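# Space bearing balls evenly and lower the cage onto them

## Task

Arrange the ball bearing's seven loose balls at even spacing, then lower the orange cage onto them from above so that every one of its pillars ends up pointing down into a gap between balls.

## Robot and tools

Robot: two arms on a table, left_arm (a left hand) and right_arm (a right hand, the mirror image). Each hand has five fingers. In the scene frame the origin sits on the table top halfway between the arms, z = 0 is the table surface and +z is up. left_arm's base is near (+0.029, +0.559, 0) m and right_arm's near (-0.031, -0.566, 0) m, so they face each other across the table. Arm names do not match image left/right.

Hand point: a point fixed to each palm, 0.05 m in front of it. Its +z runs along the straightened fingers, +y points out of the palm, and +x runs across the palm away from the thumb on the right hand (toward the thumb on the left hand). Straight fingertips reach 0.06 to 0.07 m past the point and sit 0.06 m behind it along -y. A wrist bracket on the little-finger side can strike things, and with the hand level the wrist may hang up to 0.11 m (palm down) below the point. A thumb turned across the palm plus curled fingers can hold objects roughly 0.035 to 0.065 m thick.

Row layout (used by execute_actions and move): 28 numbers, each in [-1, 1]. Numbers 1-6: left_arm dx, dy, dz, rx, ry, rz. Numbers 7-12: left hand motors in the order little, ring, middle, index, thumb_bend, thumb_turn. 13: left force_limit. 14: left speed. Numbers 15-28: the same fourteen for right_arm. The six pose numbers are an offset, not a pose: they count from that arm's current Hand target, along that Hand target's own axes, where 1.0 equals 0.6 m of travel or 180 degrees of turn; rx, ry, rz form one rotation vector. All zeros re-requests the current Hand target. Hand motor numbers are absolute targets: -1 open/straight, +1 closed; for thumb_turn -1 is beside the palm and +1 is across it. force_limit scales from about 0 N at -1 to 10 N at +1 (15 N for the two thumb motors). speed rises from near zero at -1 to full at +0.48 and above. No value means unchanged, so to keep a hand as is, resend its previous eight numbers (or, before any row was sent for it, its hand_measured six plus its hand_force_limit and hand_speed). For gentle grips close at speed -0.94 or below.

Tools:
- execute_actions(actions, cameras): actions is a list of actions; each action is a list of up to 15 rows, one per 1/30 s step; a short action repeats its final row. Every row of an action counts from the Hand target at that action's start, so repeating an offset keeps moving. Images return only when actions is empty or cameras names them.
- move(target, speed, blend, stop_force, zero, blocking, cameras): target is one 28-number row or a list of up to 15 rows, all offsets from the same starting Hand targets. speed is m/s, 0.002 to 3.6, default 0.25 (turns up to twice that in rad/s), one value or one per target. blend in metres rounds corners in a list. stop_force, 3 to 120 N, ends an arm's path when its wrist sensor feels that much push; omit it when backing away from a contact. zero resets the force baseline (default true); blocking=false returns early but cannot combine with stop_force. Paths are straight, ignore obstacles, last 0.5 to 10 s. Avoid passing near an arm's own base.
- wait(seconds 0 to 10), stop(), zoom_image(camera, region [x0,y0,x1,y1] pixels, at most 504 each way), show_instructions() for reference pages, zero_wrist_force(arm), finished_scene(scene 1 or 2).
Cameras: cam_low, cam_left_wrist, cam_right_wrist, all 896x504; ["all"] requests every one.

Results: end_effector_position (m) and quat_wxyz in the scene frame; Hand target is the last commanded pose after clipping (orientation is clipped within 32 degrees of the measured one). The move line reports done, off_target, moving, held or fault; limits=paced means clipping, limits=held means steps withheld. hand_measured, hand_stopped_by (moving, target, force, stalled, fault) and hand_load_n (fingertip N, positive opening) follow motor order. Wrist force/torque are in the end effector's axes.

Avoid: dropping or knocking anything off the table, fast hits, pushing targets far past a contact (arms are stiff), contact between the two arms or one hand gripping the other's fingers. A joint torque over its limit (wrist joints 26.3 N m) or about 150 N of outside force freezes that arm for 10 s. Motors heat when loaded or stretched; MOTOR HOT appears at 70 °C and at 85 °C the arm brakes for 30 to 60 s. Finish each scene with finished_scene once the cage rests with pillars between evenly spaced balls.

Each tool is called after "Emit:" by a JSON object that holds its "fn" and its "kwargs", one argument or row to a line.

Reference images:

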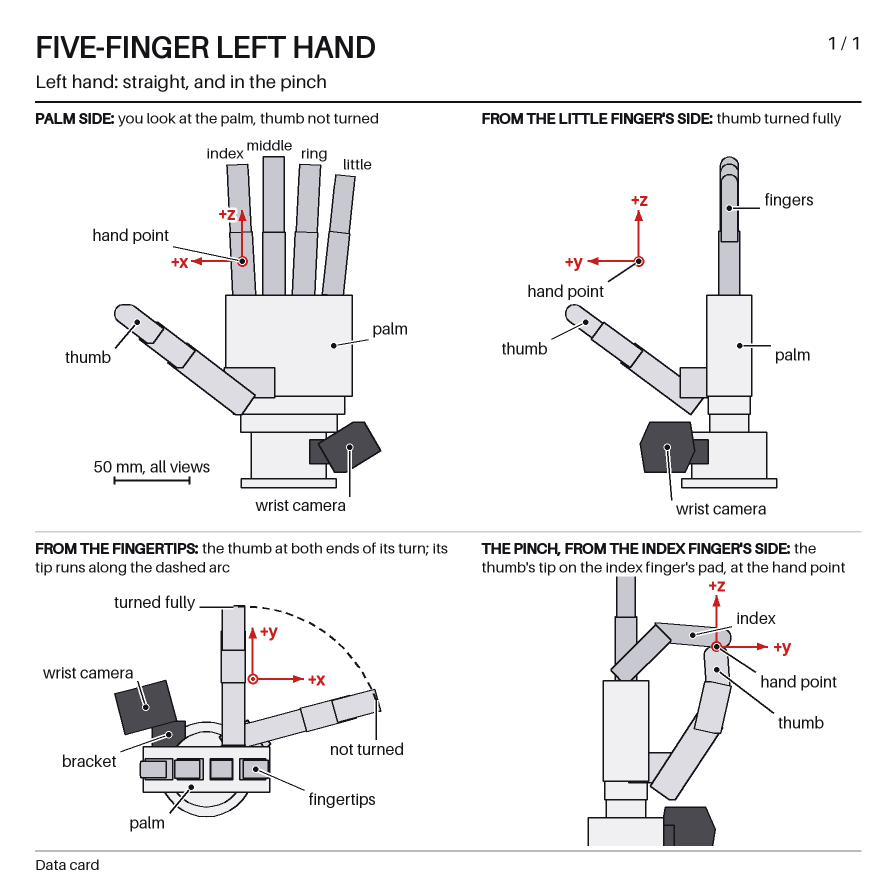

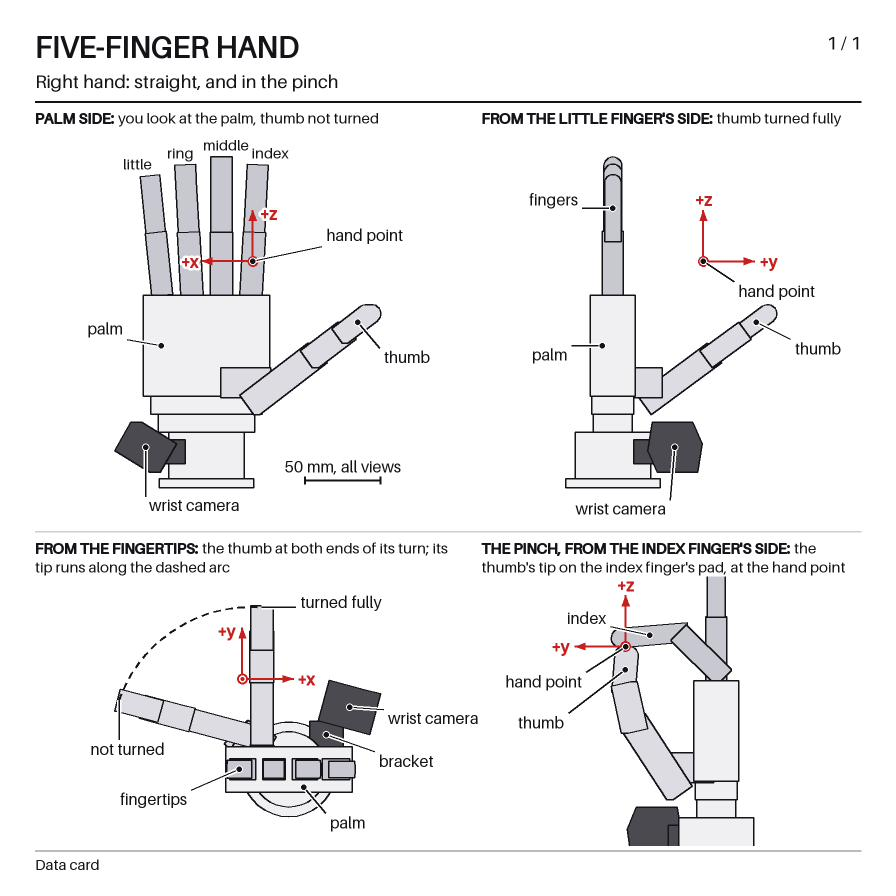

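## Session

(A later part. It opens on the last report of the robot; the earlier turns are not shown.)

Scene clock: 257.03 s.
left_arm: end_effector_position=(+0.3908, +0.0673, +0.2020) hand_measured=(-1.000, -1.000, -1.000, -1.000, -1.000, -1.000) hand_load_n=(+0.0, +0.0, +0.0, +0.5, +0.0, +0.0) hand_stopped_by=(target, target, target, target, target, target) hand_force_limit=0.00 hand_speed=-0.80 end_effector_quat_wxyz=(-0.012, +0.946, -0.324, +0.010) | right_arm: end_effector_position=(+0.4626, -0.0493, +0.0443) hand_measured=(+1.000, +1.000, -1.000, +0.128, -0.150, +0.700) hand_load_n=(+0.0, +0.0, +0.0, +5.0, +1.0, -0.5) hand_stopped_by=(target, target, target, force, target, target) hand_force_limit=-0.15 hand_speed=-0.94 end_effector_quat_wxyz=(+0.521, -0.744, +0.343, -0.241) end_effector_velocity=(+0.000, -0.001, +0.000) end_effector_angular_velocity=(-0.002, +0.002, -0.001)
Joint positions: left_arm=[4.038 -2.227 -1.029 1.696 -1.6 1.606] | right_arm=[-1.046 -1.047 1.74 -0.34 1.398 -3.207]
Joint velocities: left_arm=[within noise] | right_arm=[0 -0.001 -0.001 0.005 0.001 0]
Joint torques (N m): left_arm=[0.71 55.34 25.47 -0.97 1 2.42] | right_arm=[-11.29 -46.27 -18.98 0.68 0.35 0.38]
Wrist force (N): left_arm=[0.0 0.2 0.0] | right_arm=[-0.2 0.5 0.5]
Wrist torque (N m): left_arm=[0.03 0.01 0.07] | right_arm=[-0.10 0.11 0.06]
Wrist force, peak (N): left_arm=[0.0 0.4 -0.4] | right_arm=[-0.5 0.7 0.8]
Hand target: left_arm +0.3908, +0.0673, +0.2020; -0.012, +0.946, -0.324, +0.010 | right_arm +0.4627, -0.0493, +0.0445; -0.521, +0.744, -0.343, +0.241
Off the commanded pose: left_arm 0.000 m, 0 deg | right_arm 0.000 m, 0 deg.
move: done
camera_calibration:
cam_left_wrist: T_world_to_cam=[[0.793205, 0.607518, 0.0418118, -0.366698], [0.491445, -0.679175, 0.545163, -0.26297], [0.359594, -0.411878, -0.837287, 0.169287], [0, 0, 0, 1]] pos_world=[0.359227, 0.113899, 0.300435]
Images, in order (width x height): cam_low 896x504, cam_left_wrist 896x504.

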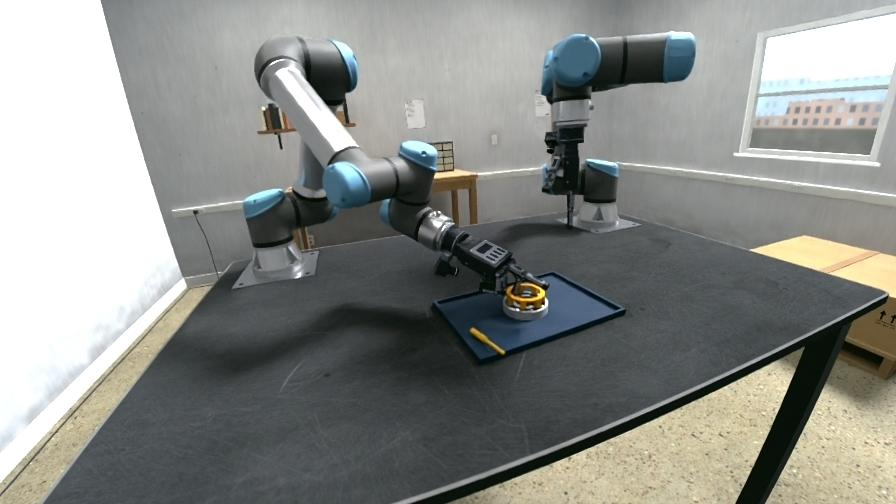

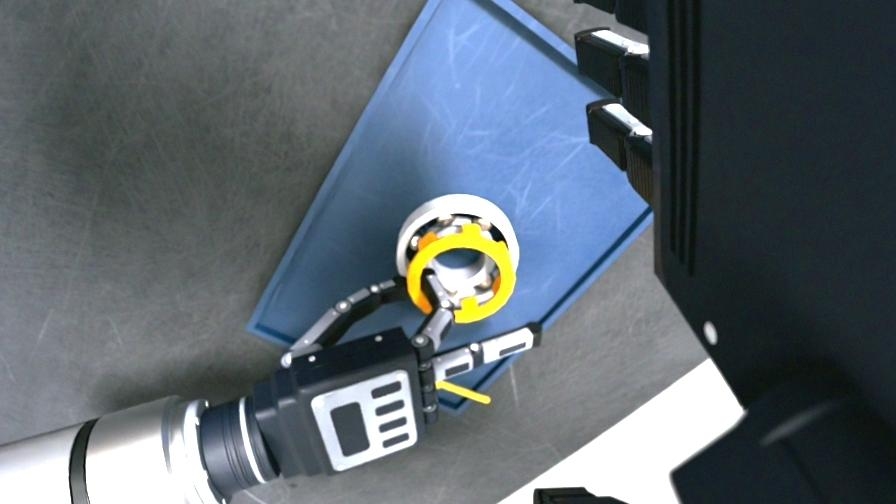

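Emit:
{"fn": "move", "kwargs": {
  "target": [0,0,0,0,0,0,-1,-1,-1,-1,-1,-1,0,-0.8,0.0007,-0.0036,0.0003,-0.0278,-0.0104,-0.0038,1,1,-1,0.42,-0.15,0.7,-0.15,-0.94],
  "speed": 0.04,
  "cameras": ["cam_low", "cam_left_wrist"]
}}

Emit:
{"fn": "zoom_image", "kwargs": {
  "camera": "cam_left_wrist",
  "region": [390, 190, 530, 330]
}}

Emit:
{"fn": "zoom_image", "kwargs": {
  "camera": "cam_low",
  "region": [480, 260, 570, 340]
}}

Emit:
{"fn": "zoom_image", "kwargs": {
  "camera": "cam_left_wrist",
  "region": [400, 200, 460, 260]
}}

Emit:
{"fn": "zoom_image", "kwargs": {
  "camera": "cam_left_wrist",
  "region": [455, 200, 525, 270]
}}

Emit:
{"fn": "zoom_image", "kwargs": {
  "camera": "cam_left_wrist",
  "region": [445, 260, 515, 330]
}}

Scene clock: 260.17 s.
left_arm: end_effector_position=(+0.3908, +0.0673, +0.2020) hand_measured=(-1.000, -1.000, -1.000, -1.000, -1.000, -1.000) hand_load_n=(+0.0, +0.0, +0.0, +0.0, +0.0, +0.0) hand_stopped_by=(target, target, target, target, target, target) hand_force_limit=0.00 hand_speed=-0.80 end_effector_quat_wxyz=(-0.012, +0.946, -0.324, +0.010) | right_arm: end_effector_position=(+0.4637, -0.0490, +0.0464) hand_measured=(+1.000, +1.000, -1.000, +0.128, -0.150, +0.700) hand_load_n=(+0.0, +0.0, +0.0, +5.0, +1.0, -0.5) hand_stopped_by=(target, target, target, force, target, target) hand_force_limit=-0.15 hand_speed=-0.94 end_effector_quat_wxyz=(+0.492, -0.772, +0.340, -0.217)
Joint positions: left_arm=[4.038 -2.227 -1.029 1.696 -1.6 1.606] | right_arm=[-1.055 -1.026 1.652 -0.18 1.363 -3.24]
Joint torques (N m): left_arm=[0.49 55.6 25.3 -0.99 0.91 2.41] | right_arm=[-3.64 -42.89 -5.92 -1.56 1.57 1.3]
Wrist force (N): left_arm=[-0.1 -0.1 -0.1] | right_arm=[-0.2 0.3 0.6]
Wrist torque (N m): left_arm=[-0.01 0.03 0.07] | right_arm=[-0.14 0.11 0.08]
Wrist force, peak (N): left_arm=[0.0 0.3 -0.4] | right_arm=[-0.5 0.7 0.6]
Hand target: left_arm +0.3908, +0.0673, +0.2020; -0.012, +0.946, -0.324, +0.010 | right_arm +0.4637, -0.0490, +0.0465; -0.492, +0.772, -0.340, +0.217
Off the commanded pose: left_arm 0.000 m, 0 deg | right_arm 0.000 m, 0 deg.
move: done
camera_calibration:
cam_left_wrist: T_world_to_cam=[[0.793205, 0.607518, 0.0418118, -0.366698], [0.491445, -0.679175, 0.545163, -0.26297], [0.359594, -0.411878, -0.837287, 0.169287], [0, 0, 0, 1]] pos_world=[0.359227, 0.113899, 0.300435]
Images, in order (width x height): cam_low 896x504, cam_left_wrist 896x504.

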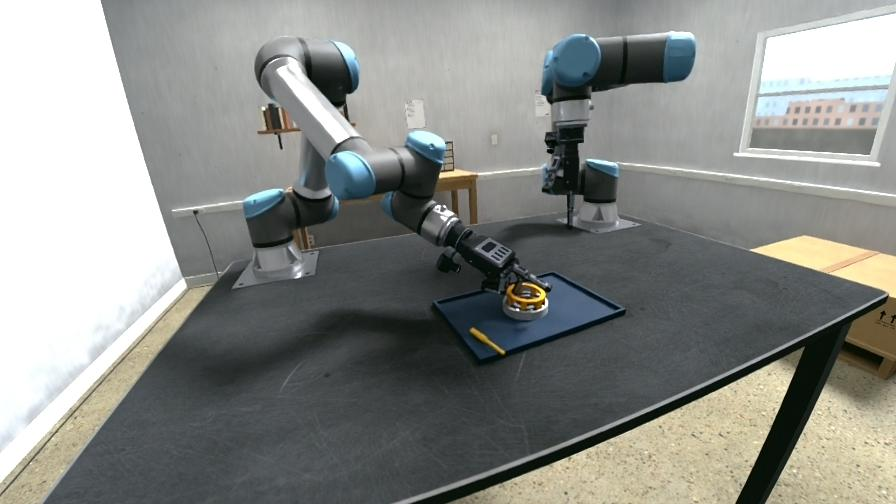

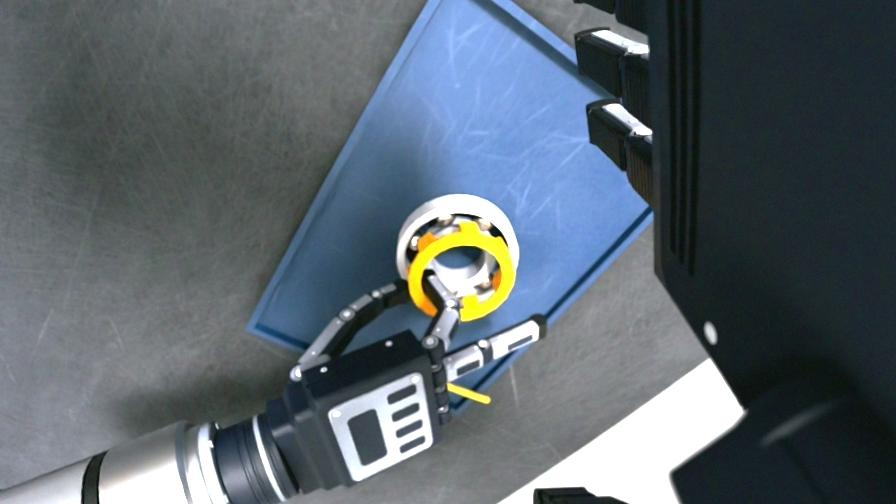

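Scaled by 3.600.

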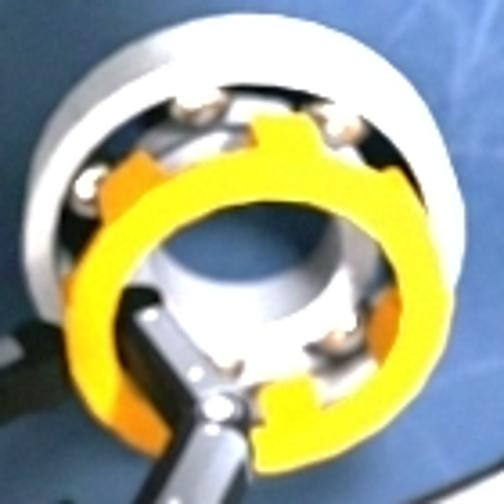

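Scaled by 5.600.

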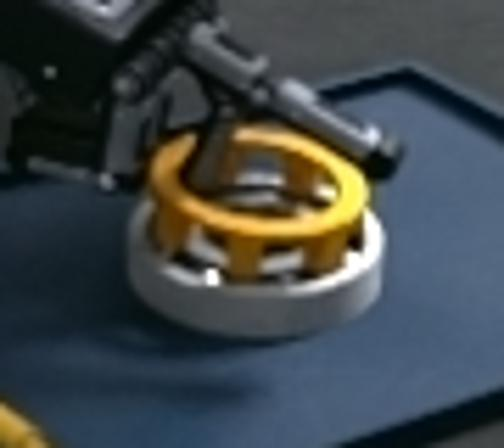

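Scaled by 8.400.

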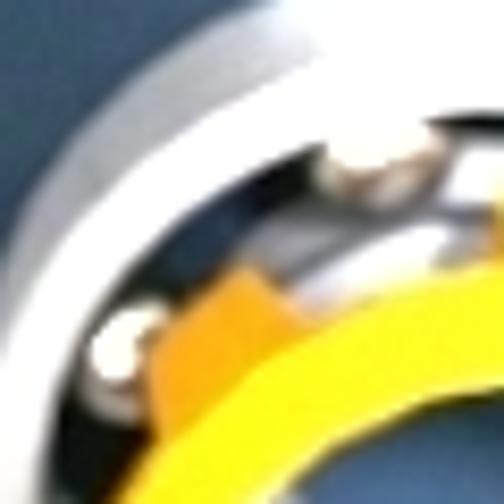

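Scaled by 7.200.

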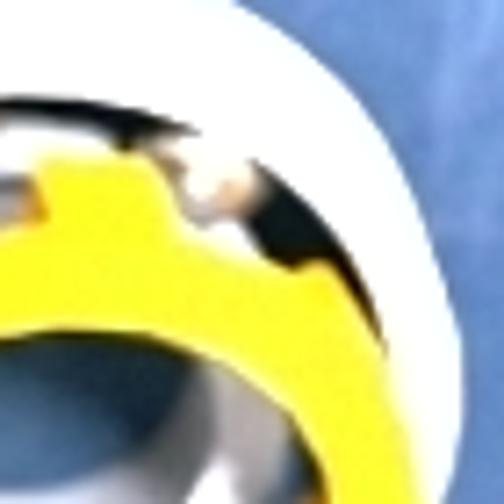

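Scaled by 7.200.

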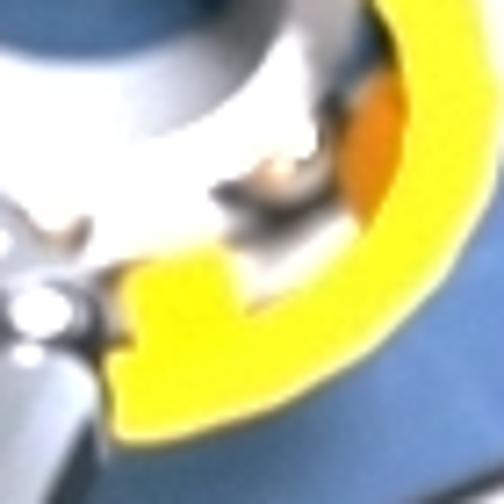

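Emit:
{"fn": "move", "kwargs": {
  "target": [0,0,0,0,0,0,-1,-1,-1,-1,-1,-1,0,-0.8,-0.0003,0.0063,0.0023,0,0,0,1,1,-1,0.42,-0.15,0.7,-0.15,-0.94],
  "speed": 0.009,
  "stop_force": 3,
  "cameras": ["cam_low", "cam_left_wrist"]
}}

Emit:
{"fn": "zoom_image", "kwargs": {
  "camera": "cam_left_wrist",
  "region": [390, 190, 530, 330]
}}

Emit:
{"fn": "zoom_image", "kwargs": {
  "camera": "cam_low",
  "region": [480, 260, 570, 340]
}}

Scene clock: 261.90 s.
left_arm: end_effector_position=(+0.3908, +0.0673, +0.2020) hand_measured=(-1.000, -1.000, -1.000, -1.000, -1.000, -1.000) hand_load_n=(+0.0, +0.0, +0.0, +0.0, +0.0, +0.0) hand_stopped_by=(target, target, target, target, target, target) hand_force_limit=0.00 hand_speed=-0.80 end_effector_quat_wxyz=(-0.012, +0.946, -0.324, +0.010) | right_arm: end_effector_position=(+0.4632, -0.0491, +0.0424) hand_measured=(+1.000, +1.000, -1.000, +0.128, -0.150, +0.700) hand_load_n=(+0.0, +0.0, +0.0, +5.0, +1.0, -0.5) hand_stopped_by=(target, target, target, force, target, target) hand_force_limit=-0.15 hand_speed=-0.94 end_effector_quat_wxyz=(+0.492, -0.772, +0.340, -0.217)
Joint positions: left_arm=[4.038 -2.227 -1.029 1.696 -1.6 1.606] | right_arm=[-1.055 -1.022 1.656 -0.189 1.364 -3.24]
Joint torques (N m): left_arm=[0.75 55.5 25.73 -0.95 0.98 2.35] | right_arm=[10.76 -42.37 -21.02 0.54 1.44 1.71]
Wrist force (N): left_arm=[-0.1 0.1 -0.2] | right_arm=[-0.3 0.4 0.5]
Wrist torque (N m): left_arm=[0.02 0.02 0.08] | right_arm=[-0.11 0.11 0.05]
Wrist force, peak (N): left_arm=[-0.2 0.4 -0.5] | right_arm=[-0.3 0.4 0.9]
Hand target: left_arm +0.3908, +0.0673, +0.2020; -0.012, +0.946, -0.324, +0.010 | right_arm +0.4633, -0.0491, +0.0425; -0.492, +0.772, -0.340, +0.217
Off the commanded pose: left_arm 0.000 m, 0 deg | right_arm 0.000 m, 0 deg.
move: done
camera_calibration:
cam_left_wrist: T_world_to_cam=[[0.793205, 0.607518, 0.0418118, -0.366698], [0.491445, -0.679175, 0.545163, -0.26297], [0.359594, -0.411878, -0.837287, 0.169287], [0, 0, 0, 1]] pos_world=[0.359227, 0.113899, 0.300435]
Images, in order (width x height): cam_low 896x504, cam_left_wrist 896x504.

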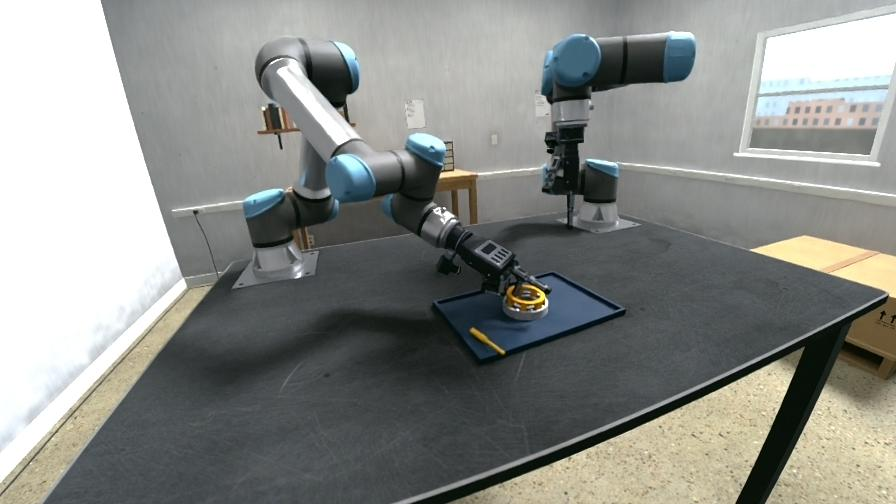

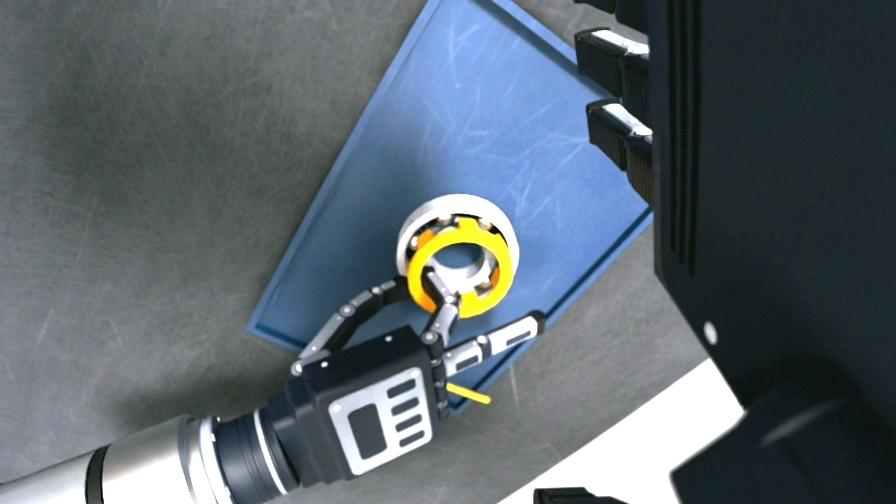

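Scaled by 3.600.

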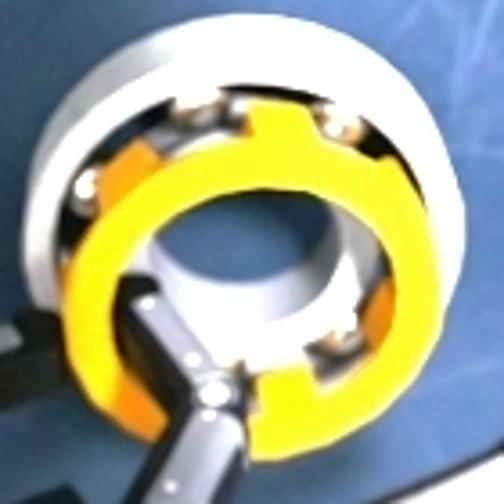

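Scaled by 5.600.

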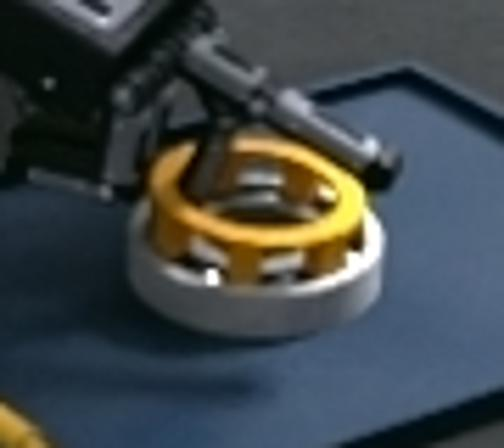

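Emit:
{"fn": "move", "kwargs": {
  "target": [0,0,0,0,0,0,-1,-1,-1,-1,-1,-1,0,-0.8,0,0.0038,0.00176,0,0,0,1,1,-1,0.42,-0.15,0.7,-0.15,-0.94],
  "speed": 0.009,
  "stop_force": 3,
  "zero": false,
  "cameras": ["cam_low", "cam_left_wrist"]
}}

Emit:
{"fn": "zoom_image", "kwargs": {
  "camera": "cam_left_wrist",
  "region": [390, 190, 530, 330]
}}

Emit:
{"fn": "zoom_image", "kwargs": {
  "camera": "cam_low",
  "region": [480, 260, 570, 340]
}}

Scene clock: 263.20 s.
left_arm: end_effector_position=(+0.3908, +0.0673, +0.2020) hand_measured=(-1.000, -1.000, -1.000, -1.000, -1.000, -1.000) hand_load_n=(+0.0, +0.0, +0.0, +0.5, +0.0, +0.0) hand_stopped_by=(target, target, target, target, target, target) hand_force_limit=0.00 hand_speed=-0.80 end_effector_quat_wxyz=(-0.012, +0.946, -0.324, +0.010) | right_arm: end_effector_position=(+0.4633, -0.0491, +0.0399) hand_measured=(+1.000, +1.000, -1.000, +0.128, -0.150, +0.700) hand_load_n=(+0.0, +0.0, +0.0, +5.0, +1.5, -1.0) hand_stopped_by=(target, target, target, force, target, target) hand_force_limit=-0.15 hand_speed=-0.94 end_effector_quat_wxyz=(+0.492, -0.772, +0.340, -0.217)
Joint positions: left_arm=[4.038 -2.227 -1.029 1.696 -1.6 1.606] | right_arm=[-1.055 -1.018 1.658 -0.195 1.364 -3.24]
Joint torques (N m): left_arm=[0.65 55.62 25.35 -0.92 1 2.38] | right_arm=[9.75 -36.17 -14.51 0.75 1.11 1.51]
Wrist force (N): left_arm=[0.1 0.1 -0.4] | right_arm=[-0.6 0.2 0.4]
Wrist torque (N m): left_arm=[0.04 -0.03 0.09] | right_arm=[-0.13 0.11 0.05]
Wrist force, peak (N): left_arm=[-0.1 0.0 -0.4] | right_arm=[-0.9 0.3 0.0]
Hand target: left_arm +0.3908, +0.0673, +0.2020; -0.012, +0.946, -0.324, +0.010 | right_arm +0.4633, -0.0491, +0.0400; -0.492, +0.772, -0.340, +0.217
Off the commanded pose: left_arm 0.000 m, 0 deg | right_arm 0.000 m, 0 deg.
move: done
camera_calibration:
cam_left_wrist: T_world_to_cam=[[0.793205, 0.607518, 0.0418118, -0.366698], [0.491445, -0.679175, 0.545163, -0.26297], [0.359594, -0.411878, -0.837287, 0.169287], [0, 0, 0, 1]] pos_world=[0.359227, 0.113899, 0.300435]
Images, in order (width x height): cam_low 896x504, cam_left_wrist 896x504.

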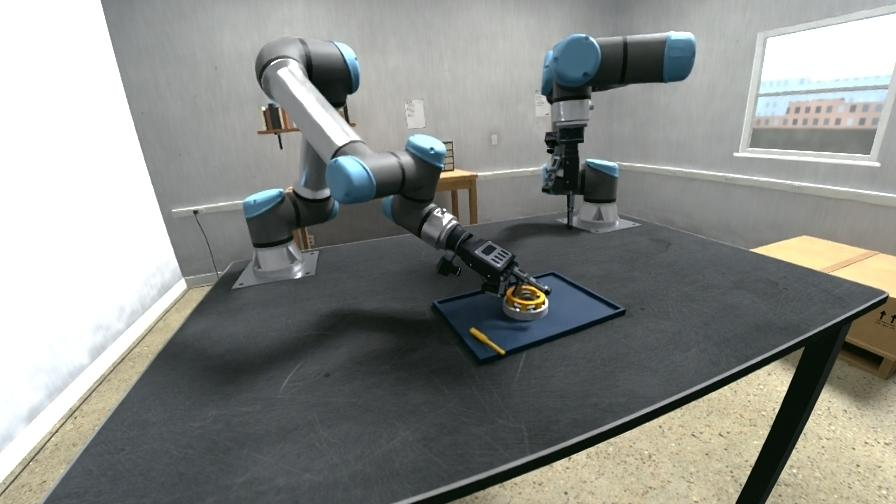

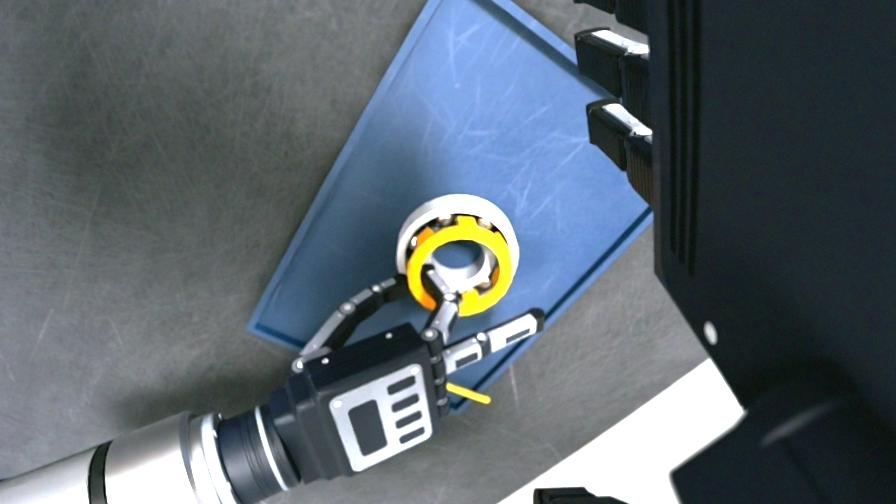

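Scaled by 3.600.

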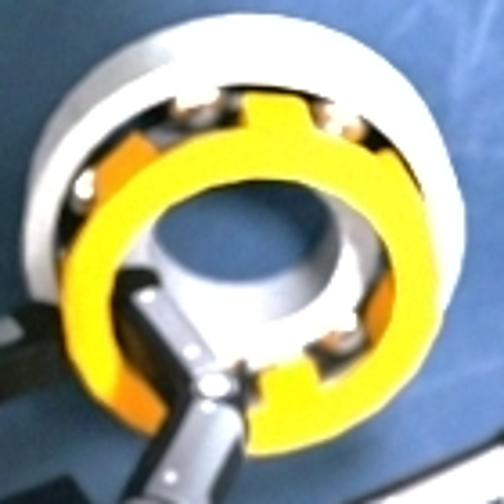

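Scaled by 5.600.

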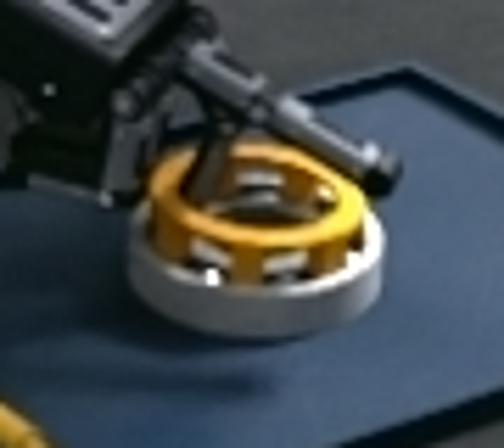

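Emit:
{"fn": "move", "kwargs": {
  "target": [0,0,0,0,0,0,-1,-1,-1,-1,-1,-1,0,-0.8,0,0.0030,0.0014,0,0,0,1,1,-1,0.42,-0.15,0.7,-0.15,-0.94],
  "speed": 0.008,
  "stop_force": 3,
  "zero": false,
  "cameras": ["cam_low", "cam_left_wrist"]
}}

Emit:
{"fn": "zoom_image", "kwargs": {
  "camera": "cam_left_wrist",
  "region": [390, 190, 530, 330]
}}

Emit:
{"fn": "zoom_image", "kwargs": {
  "camera": "cam_low",
  "region": [480, 260, 570, 340]
}}

Scene clock: 264.43 s.
left_arm: end_effector_position=(+0.3908, +0.0673, +0.2020) hand_measured=(-1.000, -1.000, -1.000, -1.000, -1.000, -1.000) hand_load_n=(+0.0, +0.0, +0.0, +0.0, +0.0, +0.5) hand_stopped_by=(target, target, target, target, target, target) hand_force_limit=0.00 hand_speed=-0.80 end_effector_quat_wxyz=(-0.012, +0.946, -0.324, +0.010) | right_arm: end_effector_position=(+0.4633, -0.0491, +0.0380) hand_measured=(+1.000, +1.000, -1.000, +0.128, -0.150, +0.700) hand_load_n=(+0.0, +0.0, +0.0, +4.5, +2.5, -1.0) hand_stopped_by=(target, target, target, force, target, target) hand_force_limit=-0.15 hand_speed=-0.94 end_effector_quat_wxyz=(+0.492, -0.772, +0.340, -0.217)
Joint positions: left_arm=[4.038 -2.227 -1.029 1.696 -1.6 1.606] | right_arm=[-1.055 -1.015 1.66 -0.199 1.364 -3.24]
Joint torques (N m): left_arm=[0.55 55.57 25.35 -0.94 1.01 2.43] | right_arm=[7.95 -35.94 -12.53 0.58 0.7 1.09]
Wrist force (N): left_arm=[-0.1 0.1 -0.2] | right_arm=[-0.9 0.1 -0.1]
Wrist torque (N m): left_arm=[0.02 0.01 0.07] | right_arm=[-0.14 0.11 0.03]
Wrist force, peak (N): left_arm=[-0.3 0.5 -0.4] | right_arm=[-0.9 0.2 -0.2]
Hand target: left_arm +0.3908, +0.0673, +0.2020; -0.012, +0.946, -0.324, +0.010 | right_arm +0.4633, -0.0491, +0.0380; -0.492, +0.772, -0.340, +0.217
Off the commanded pose: left_arm 0.000 m, 0 deg | right_arm 0.000 m, 0 deg.
move: done
camera_calibration:
cam_left_wrist: T_world_to_cam=[[0.793205, 0.607518, 0.0418118, -0.366698], [0.491445, -0.679175, 0.545163, -0.26297], [0.359594, -0.411878, -0.837287, 0.169287], [0, 0, 0, 1]] pos_world=[0.359227, 0.113899, 0.300435]
Images, in order (width x height): cam_low 896x504, cam_left_wrist 896x504.

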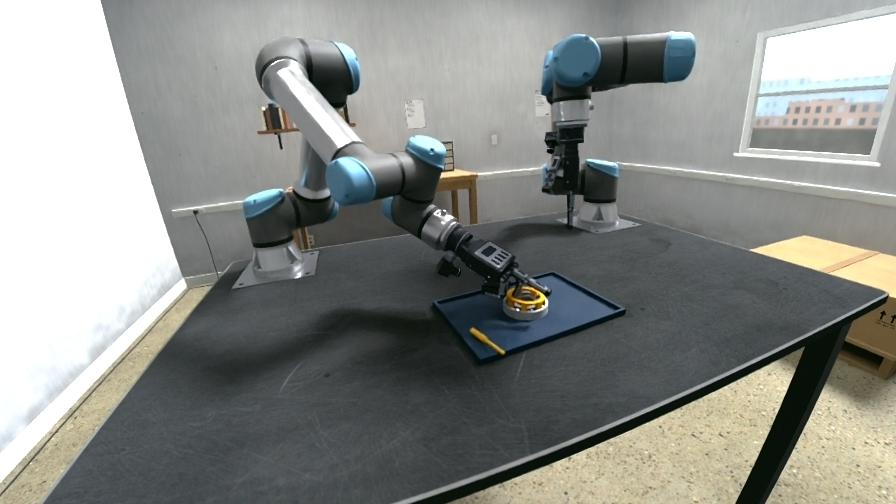

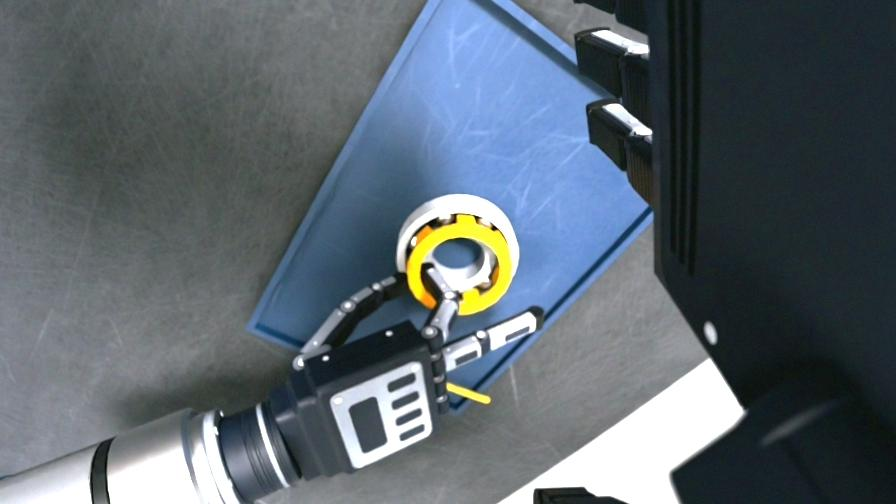

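Scaled by 3.600.

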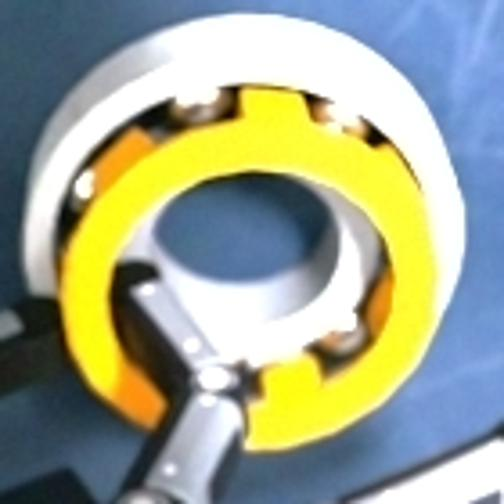

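Scaled by 5.600.

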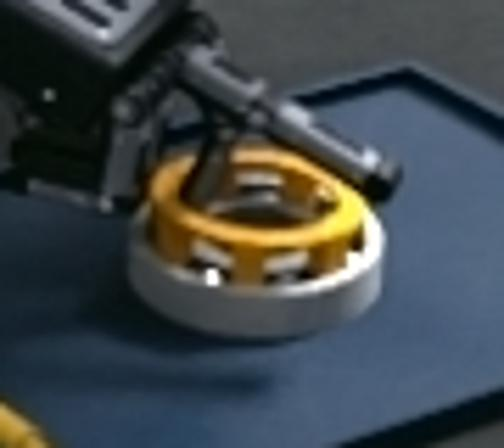

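Emit:
{"fn": "zoom_image", "kwargs": {
  "camera": "cam_left_wrist",
  "region": [400, 200, 460, 260]
}}

Emit:
{"fn": "zoom_image", "kwargs": {
  "camera": "cam_left_wrist",
  "region": [450, 205, 520, 275]
}}

Emit:
{"fn": "zoom_image", "kwargs": {
  "camera": "cam_left_wrist",
  "region": [445, 255, 515, 325]
}}

Scaled by 8.400.

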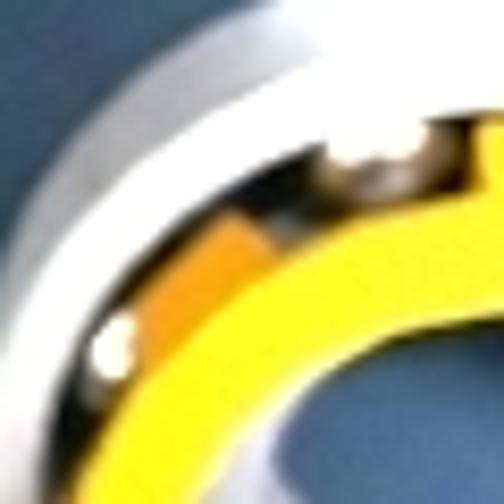

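Scaled by 7.200.

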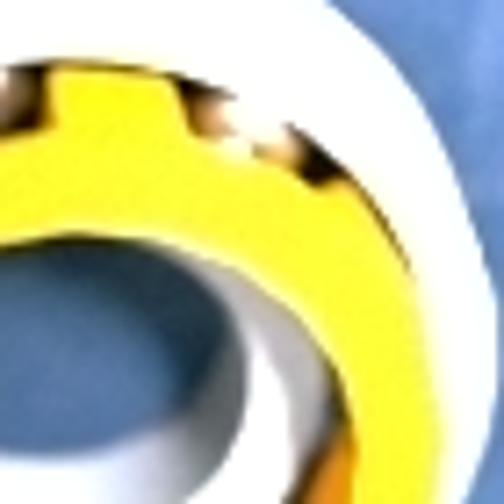

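Scaled by 7.200.

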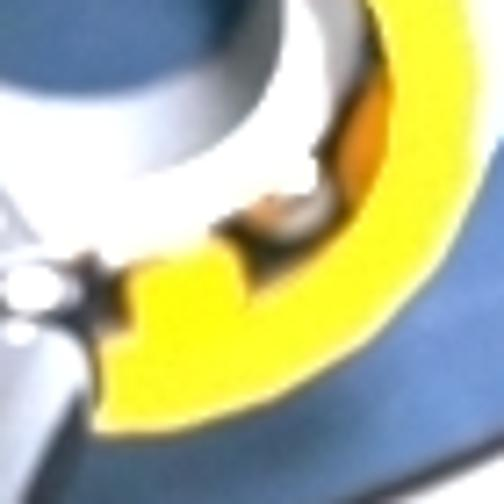

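Emit:
{"fn": "move", "kwargs": {
  "target": [0,0,0,0,0,0,-1,-1,-1,-1,-1,-1,0,-0.8,0,0.0038,0.00176,0,0,0,1,1,-1,0.42,-0.15,0.7,-0.15,-0.94],
  "speed": 0.008,
  "stop_force": 3,
  "zero": false,
  "cameras": ["cam_low", "cam_left_wrist"]
}}

Emit:
{"fn": "zoom_image", "kwargs": {
  "camera": "cam_left_wrist",
  "region": [390, 190, 530, 330]
}}

Emit:
{"fn": "zoom_image", "kwargs": {
  "camera": "cam_low",
  "region": [480, 260, 570, 340]
}}

Scene clock: 266.53 s.
left_arm: end_effector_position=(+0.3908, +0.0673, +0.2020) hand_measured=(-1.000, -1.000, -1.000, -1.000, -1.000, -1.000) hand_load_n=(+0.0, +0.0, +0.0, +0.0, +0.0, +0.0) hand_stopped_by=(target, target, target, target, target, target) hand_force_limit=0.00 hand_speed=-0.80 end_effector_quat_wxyz=(-0.012, +0.946, -0.324, +0.010) | right_arm: end_effector_position=(+0.4633, -0.0491, +0.0363) hand_measured=(+1.000, +1.000, -1.000, +0.128, -0.150, +0.700) hand_load_n=(+0.0, +0.0, +0.0, +4.0, +3.0, -1.0) hand_stopped_by=(target, target, target, force, target, target) hand_force_limit=-0.15 hand_speed=-0.94 end_effector_quat_wxyz=(+0.492, -0.771, +0.340, -0.217)
Joint positions: left_arm=[4.038 -2.227 -1.029 1.696 -1.6 1.606] | right_arm=[-1.055 -1.013 1.661 -0.203 1.364 -3.24]
Joint torques (N m): left_arm=[0.11 55.65 25.81 -0.9 1.02 2.42] | right_arm=[7.59 -48.48 -22.12 0.67 0.42 1.06]
Wrist force (N): left_arm=[-0.1 0.2 -0.2] | right_arm=[-1.1 -3.7 -1.7]
Wrist torque (N m): left_arm=[0.04 0.02 0.07] | right_arm=[-0.21 0.12 0.00]
Wrist force, peak (N): left_arm=[0.2 0.3 -0.4] | right_arm=[-1.0 -6.9 -2.5]
Hand target: left_arm +0.3908, +0.0673, +0.2020; -0.012, +0.946, -0.324, +0.010 | right_arm +0.4633, -0.0491, +0.0363; -0.492, +0.771, -0.340, +0.217 (not the last commanded pose)
Off the commanded pose: left_arm 0.000 m, 0 deg | right_arm 0.001 m, 0 deg.
move: contact (right_arm)
camera_calibration:
cam_left_wrist: T_world_to_cam=[[0.793205, 0.607518, 0.0418118, -0.366698], [0.491445, -0.679175, 0.545163, -0.26297], [0.359594, -0.411878, -0.837287, 0.169287], [0, 0, 0, 1]] pos_world=[0.359227, 0.113899, 0.300435]
Images, in order (width x height): cam_low 896x504, cam_left_wrist 896x504.

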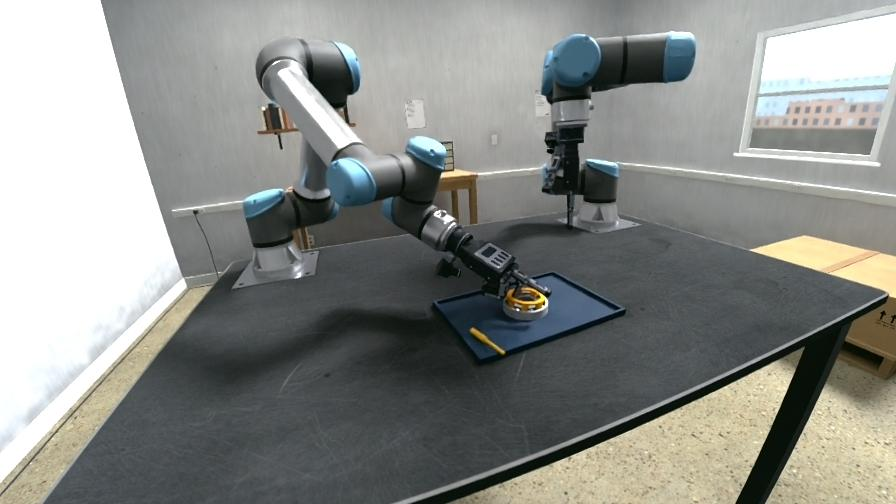

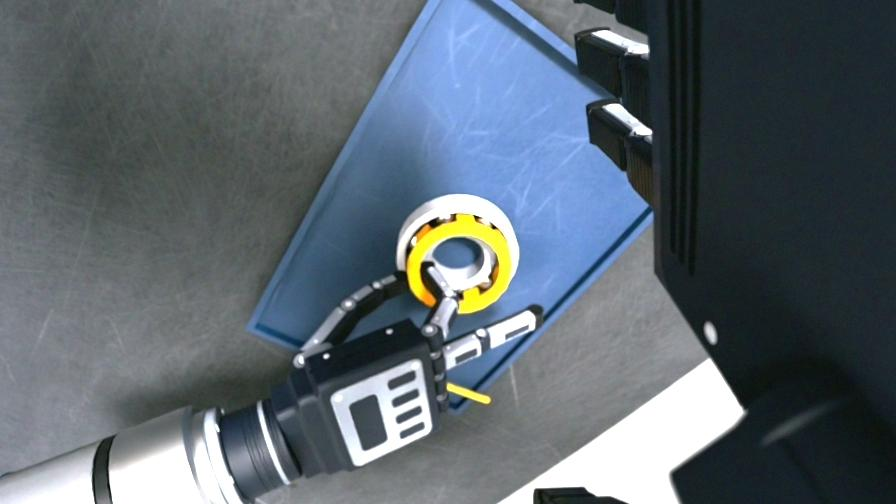

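Scaled by 3.600.

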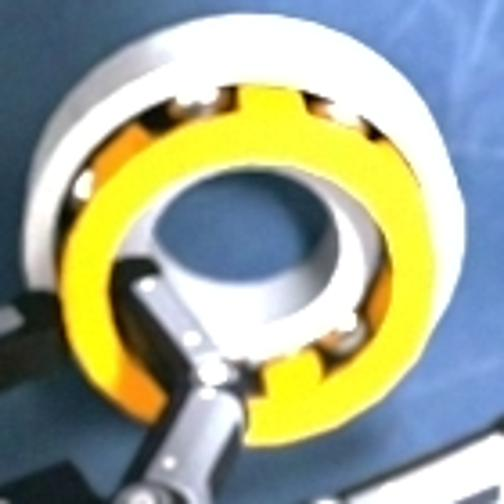

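Scaled by 5.600.

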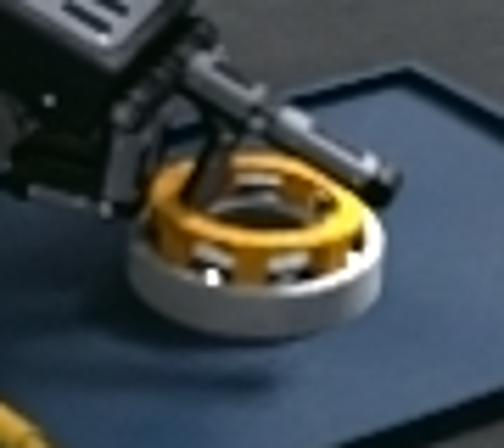

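Emit:
{"fn": "execute_actions", "kwargs": {
  "actions": [],
  "cameras": ["all"]
}}

Emit:
{"fn": "zoom_image", "kwargs": {
  "camera": "cam_left_wrist",
  "region": [390, 190, 530, 330]
}}

Emit:
{"fn": "zoom_image", "kwargs": {
  "camera": "cam_low",
  "region": [480, 260, 570, 340]
}}

Scene clock: 267.03 s.
left_arm: end_effector_position=(+0.3908, +0.0673, +0.2020) hand_measured=(-1.000, -1.000, -1.000, -1.000, -1.000, -1.000) hand_load_n=(+0.0, +0.0, +0.0, +0.0, +0.0, +0.0) hand_stopped_by=(target, target, target, target, target, target) hand_force_limit=0.00 hand_speed=-0.80 end_effector_quat_wxyz=(-0.012, +0.946, -0.324, +0.010) | right_arm: end_effector_position=(+0.4633, -0.0491, +0.0363) hand_measured=(+1.000, +1.000, -1.000, +0.128, -0.150, +0.700) hand_load_n=(+0.0, +0.5, -0.5, +4.0, +3.0, -1.0) hand_stopped_by=(target, target, target, force, target, target) hand_force_limit=-0.15 hand_speed=-0.94 end_effector_quat_wxyz=(+0.492, -0.771, +0.340, -0.217)
Joint positions: left_arm=[4.038 -2.227 -1.029 1.696 -1.6 1.606] | right_arm=[-1.055 -1.013 1.661 -0.203 1.364 -3.24]
Joint velocities: within noise
Joint torques (N m): left_arm=[0.39 55.75 25.52 -0.95 0.9 2.34] | right_arm=[7.48 -47.01 -22.01 0.2 0.4 0.86]
Motor temperatures (°C): left_arm=[26 29 25 36 31 34] | right_arm=[26 28 26 31 34 34]
Wrist force (N): left_arm=[-0.2 -0.1 0.0] | right_arm=[-1.0 -3.5 -1.7]
Wrist torque (N m): left_arm=[-0.02 0.04 0.07] | right_arm=[-0.18 0.11 0.01]
Wrist force, peak (N): left_arm=[-0.3 0.4 -0.2] | right_arm=[-1.0 -3.7 -1.7]
Hand target: left_arm +0.3908, +0.0673, +0.2020; -0.012, +0.946, -0.324, +0.010 | right_arm +0.4633, -0.0491, +0.0363; -0.492, +0.771, -0.340, +0.217 (not the last commanded pose)
Off the commanded pose: left_arm 0.000 m, 0 deg | right_arm 0.001 m, 0 deg.
camera_calibration:
cam_left_wrist: T_world_to_cam=[[0.793205, 0.607518, 0.0418118, -0.366698], [0.491445, -0.679175, 0.545163, -0.26297], [0.359594, -0.411878, -0.837287, 0.169287], [0, 0, 0, 1]] pos_world=[0.359227, 0.113899, 0.300435]
cam_right_wrist: T_world_to_cam=[[-0.106478, -0.488615, -0.865978, 0.0548502], [-0.982579, 0.185125, 0.0163611, 0.45187], [0.15232, 0.852634, -0.499815, 0.102515], [0, 0, 0, 1]] pos_world=[0.434223, -0.14426, 0.0913447]

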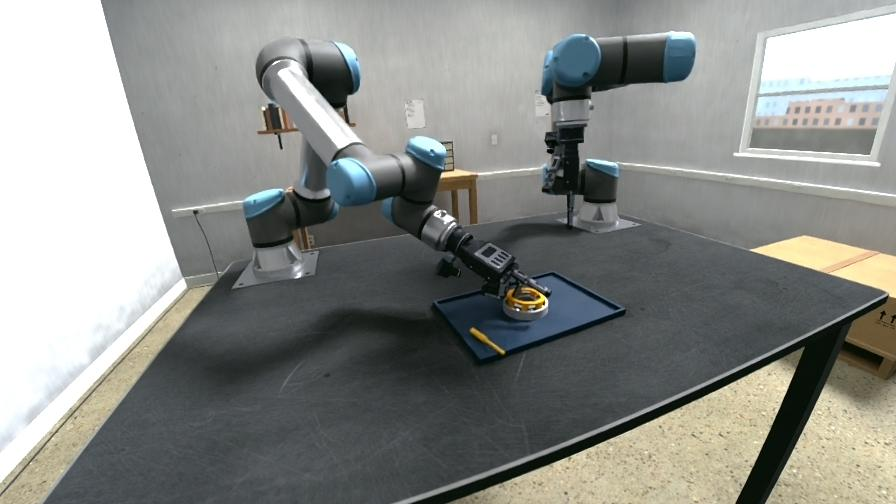

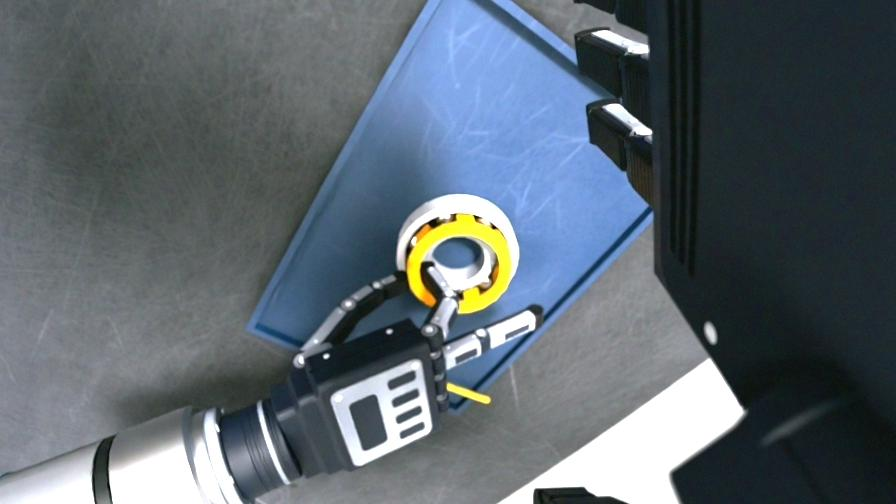

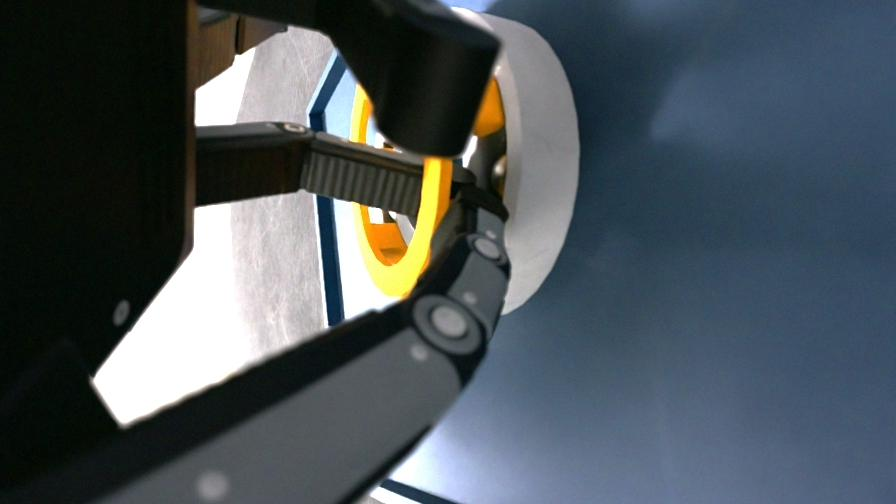

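Scaled by 3.600.

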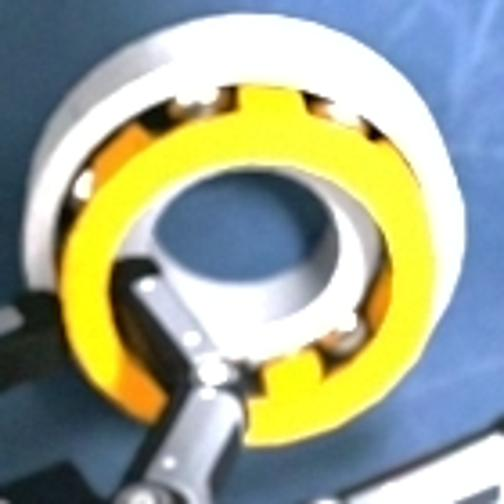

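Scaled by 5.600.

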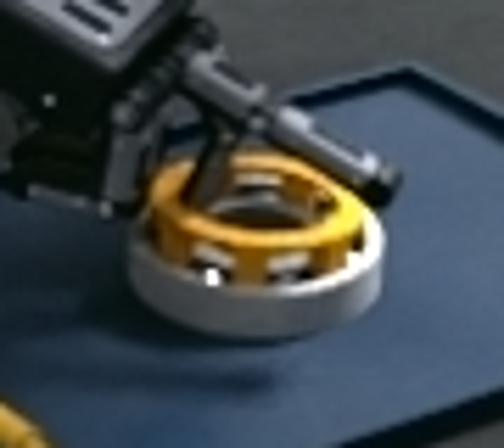

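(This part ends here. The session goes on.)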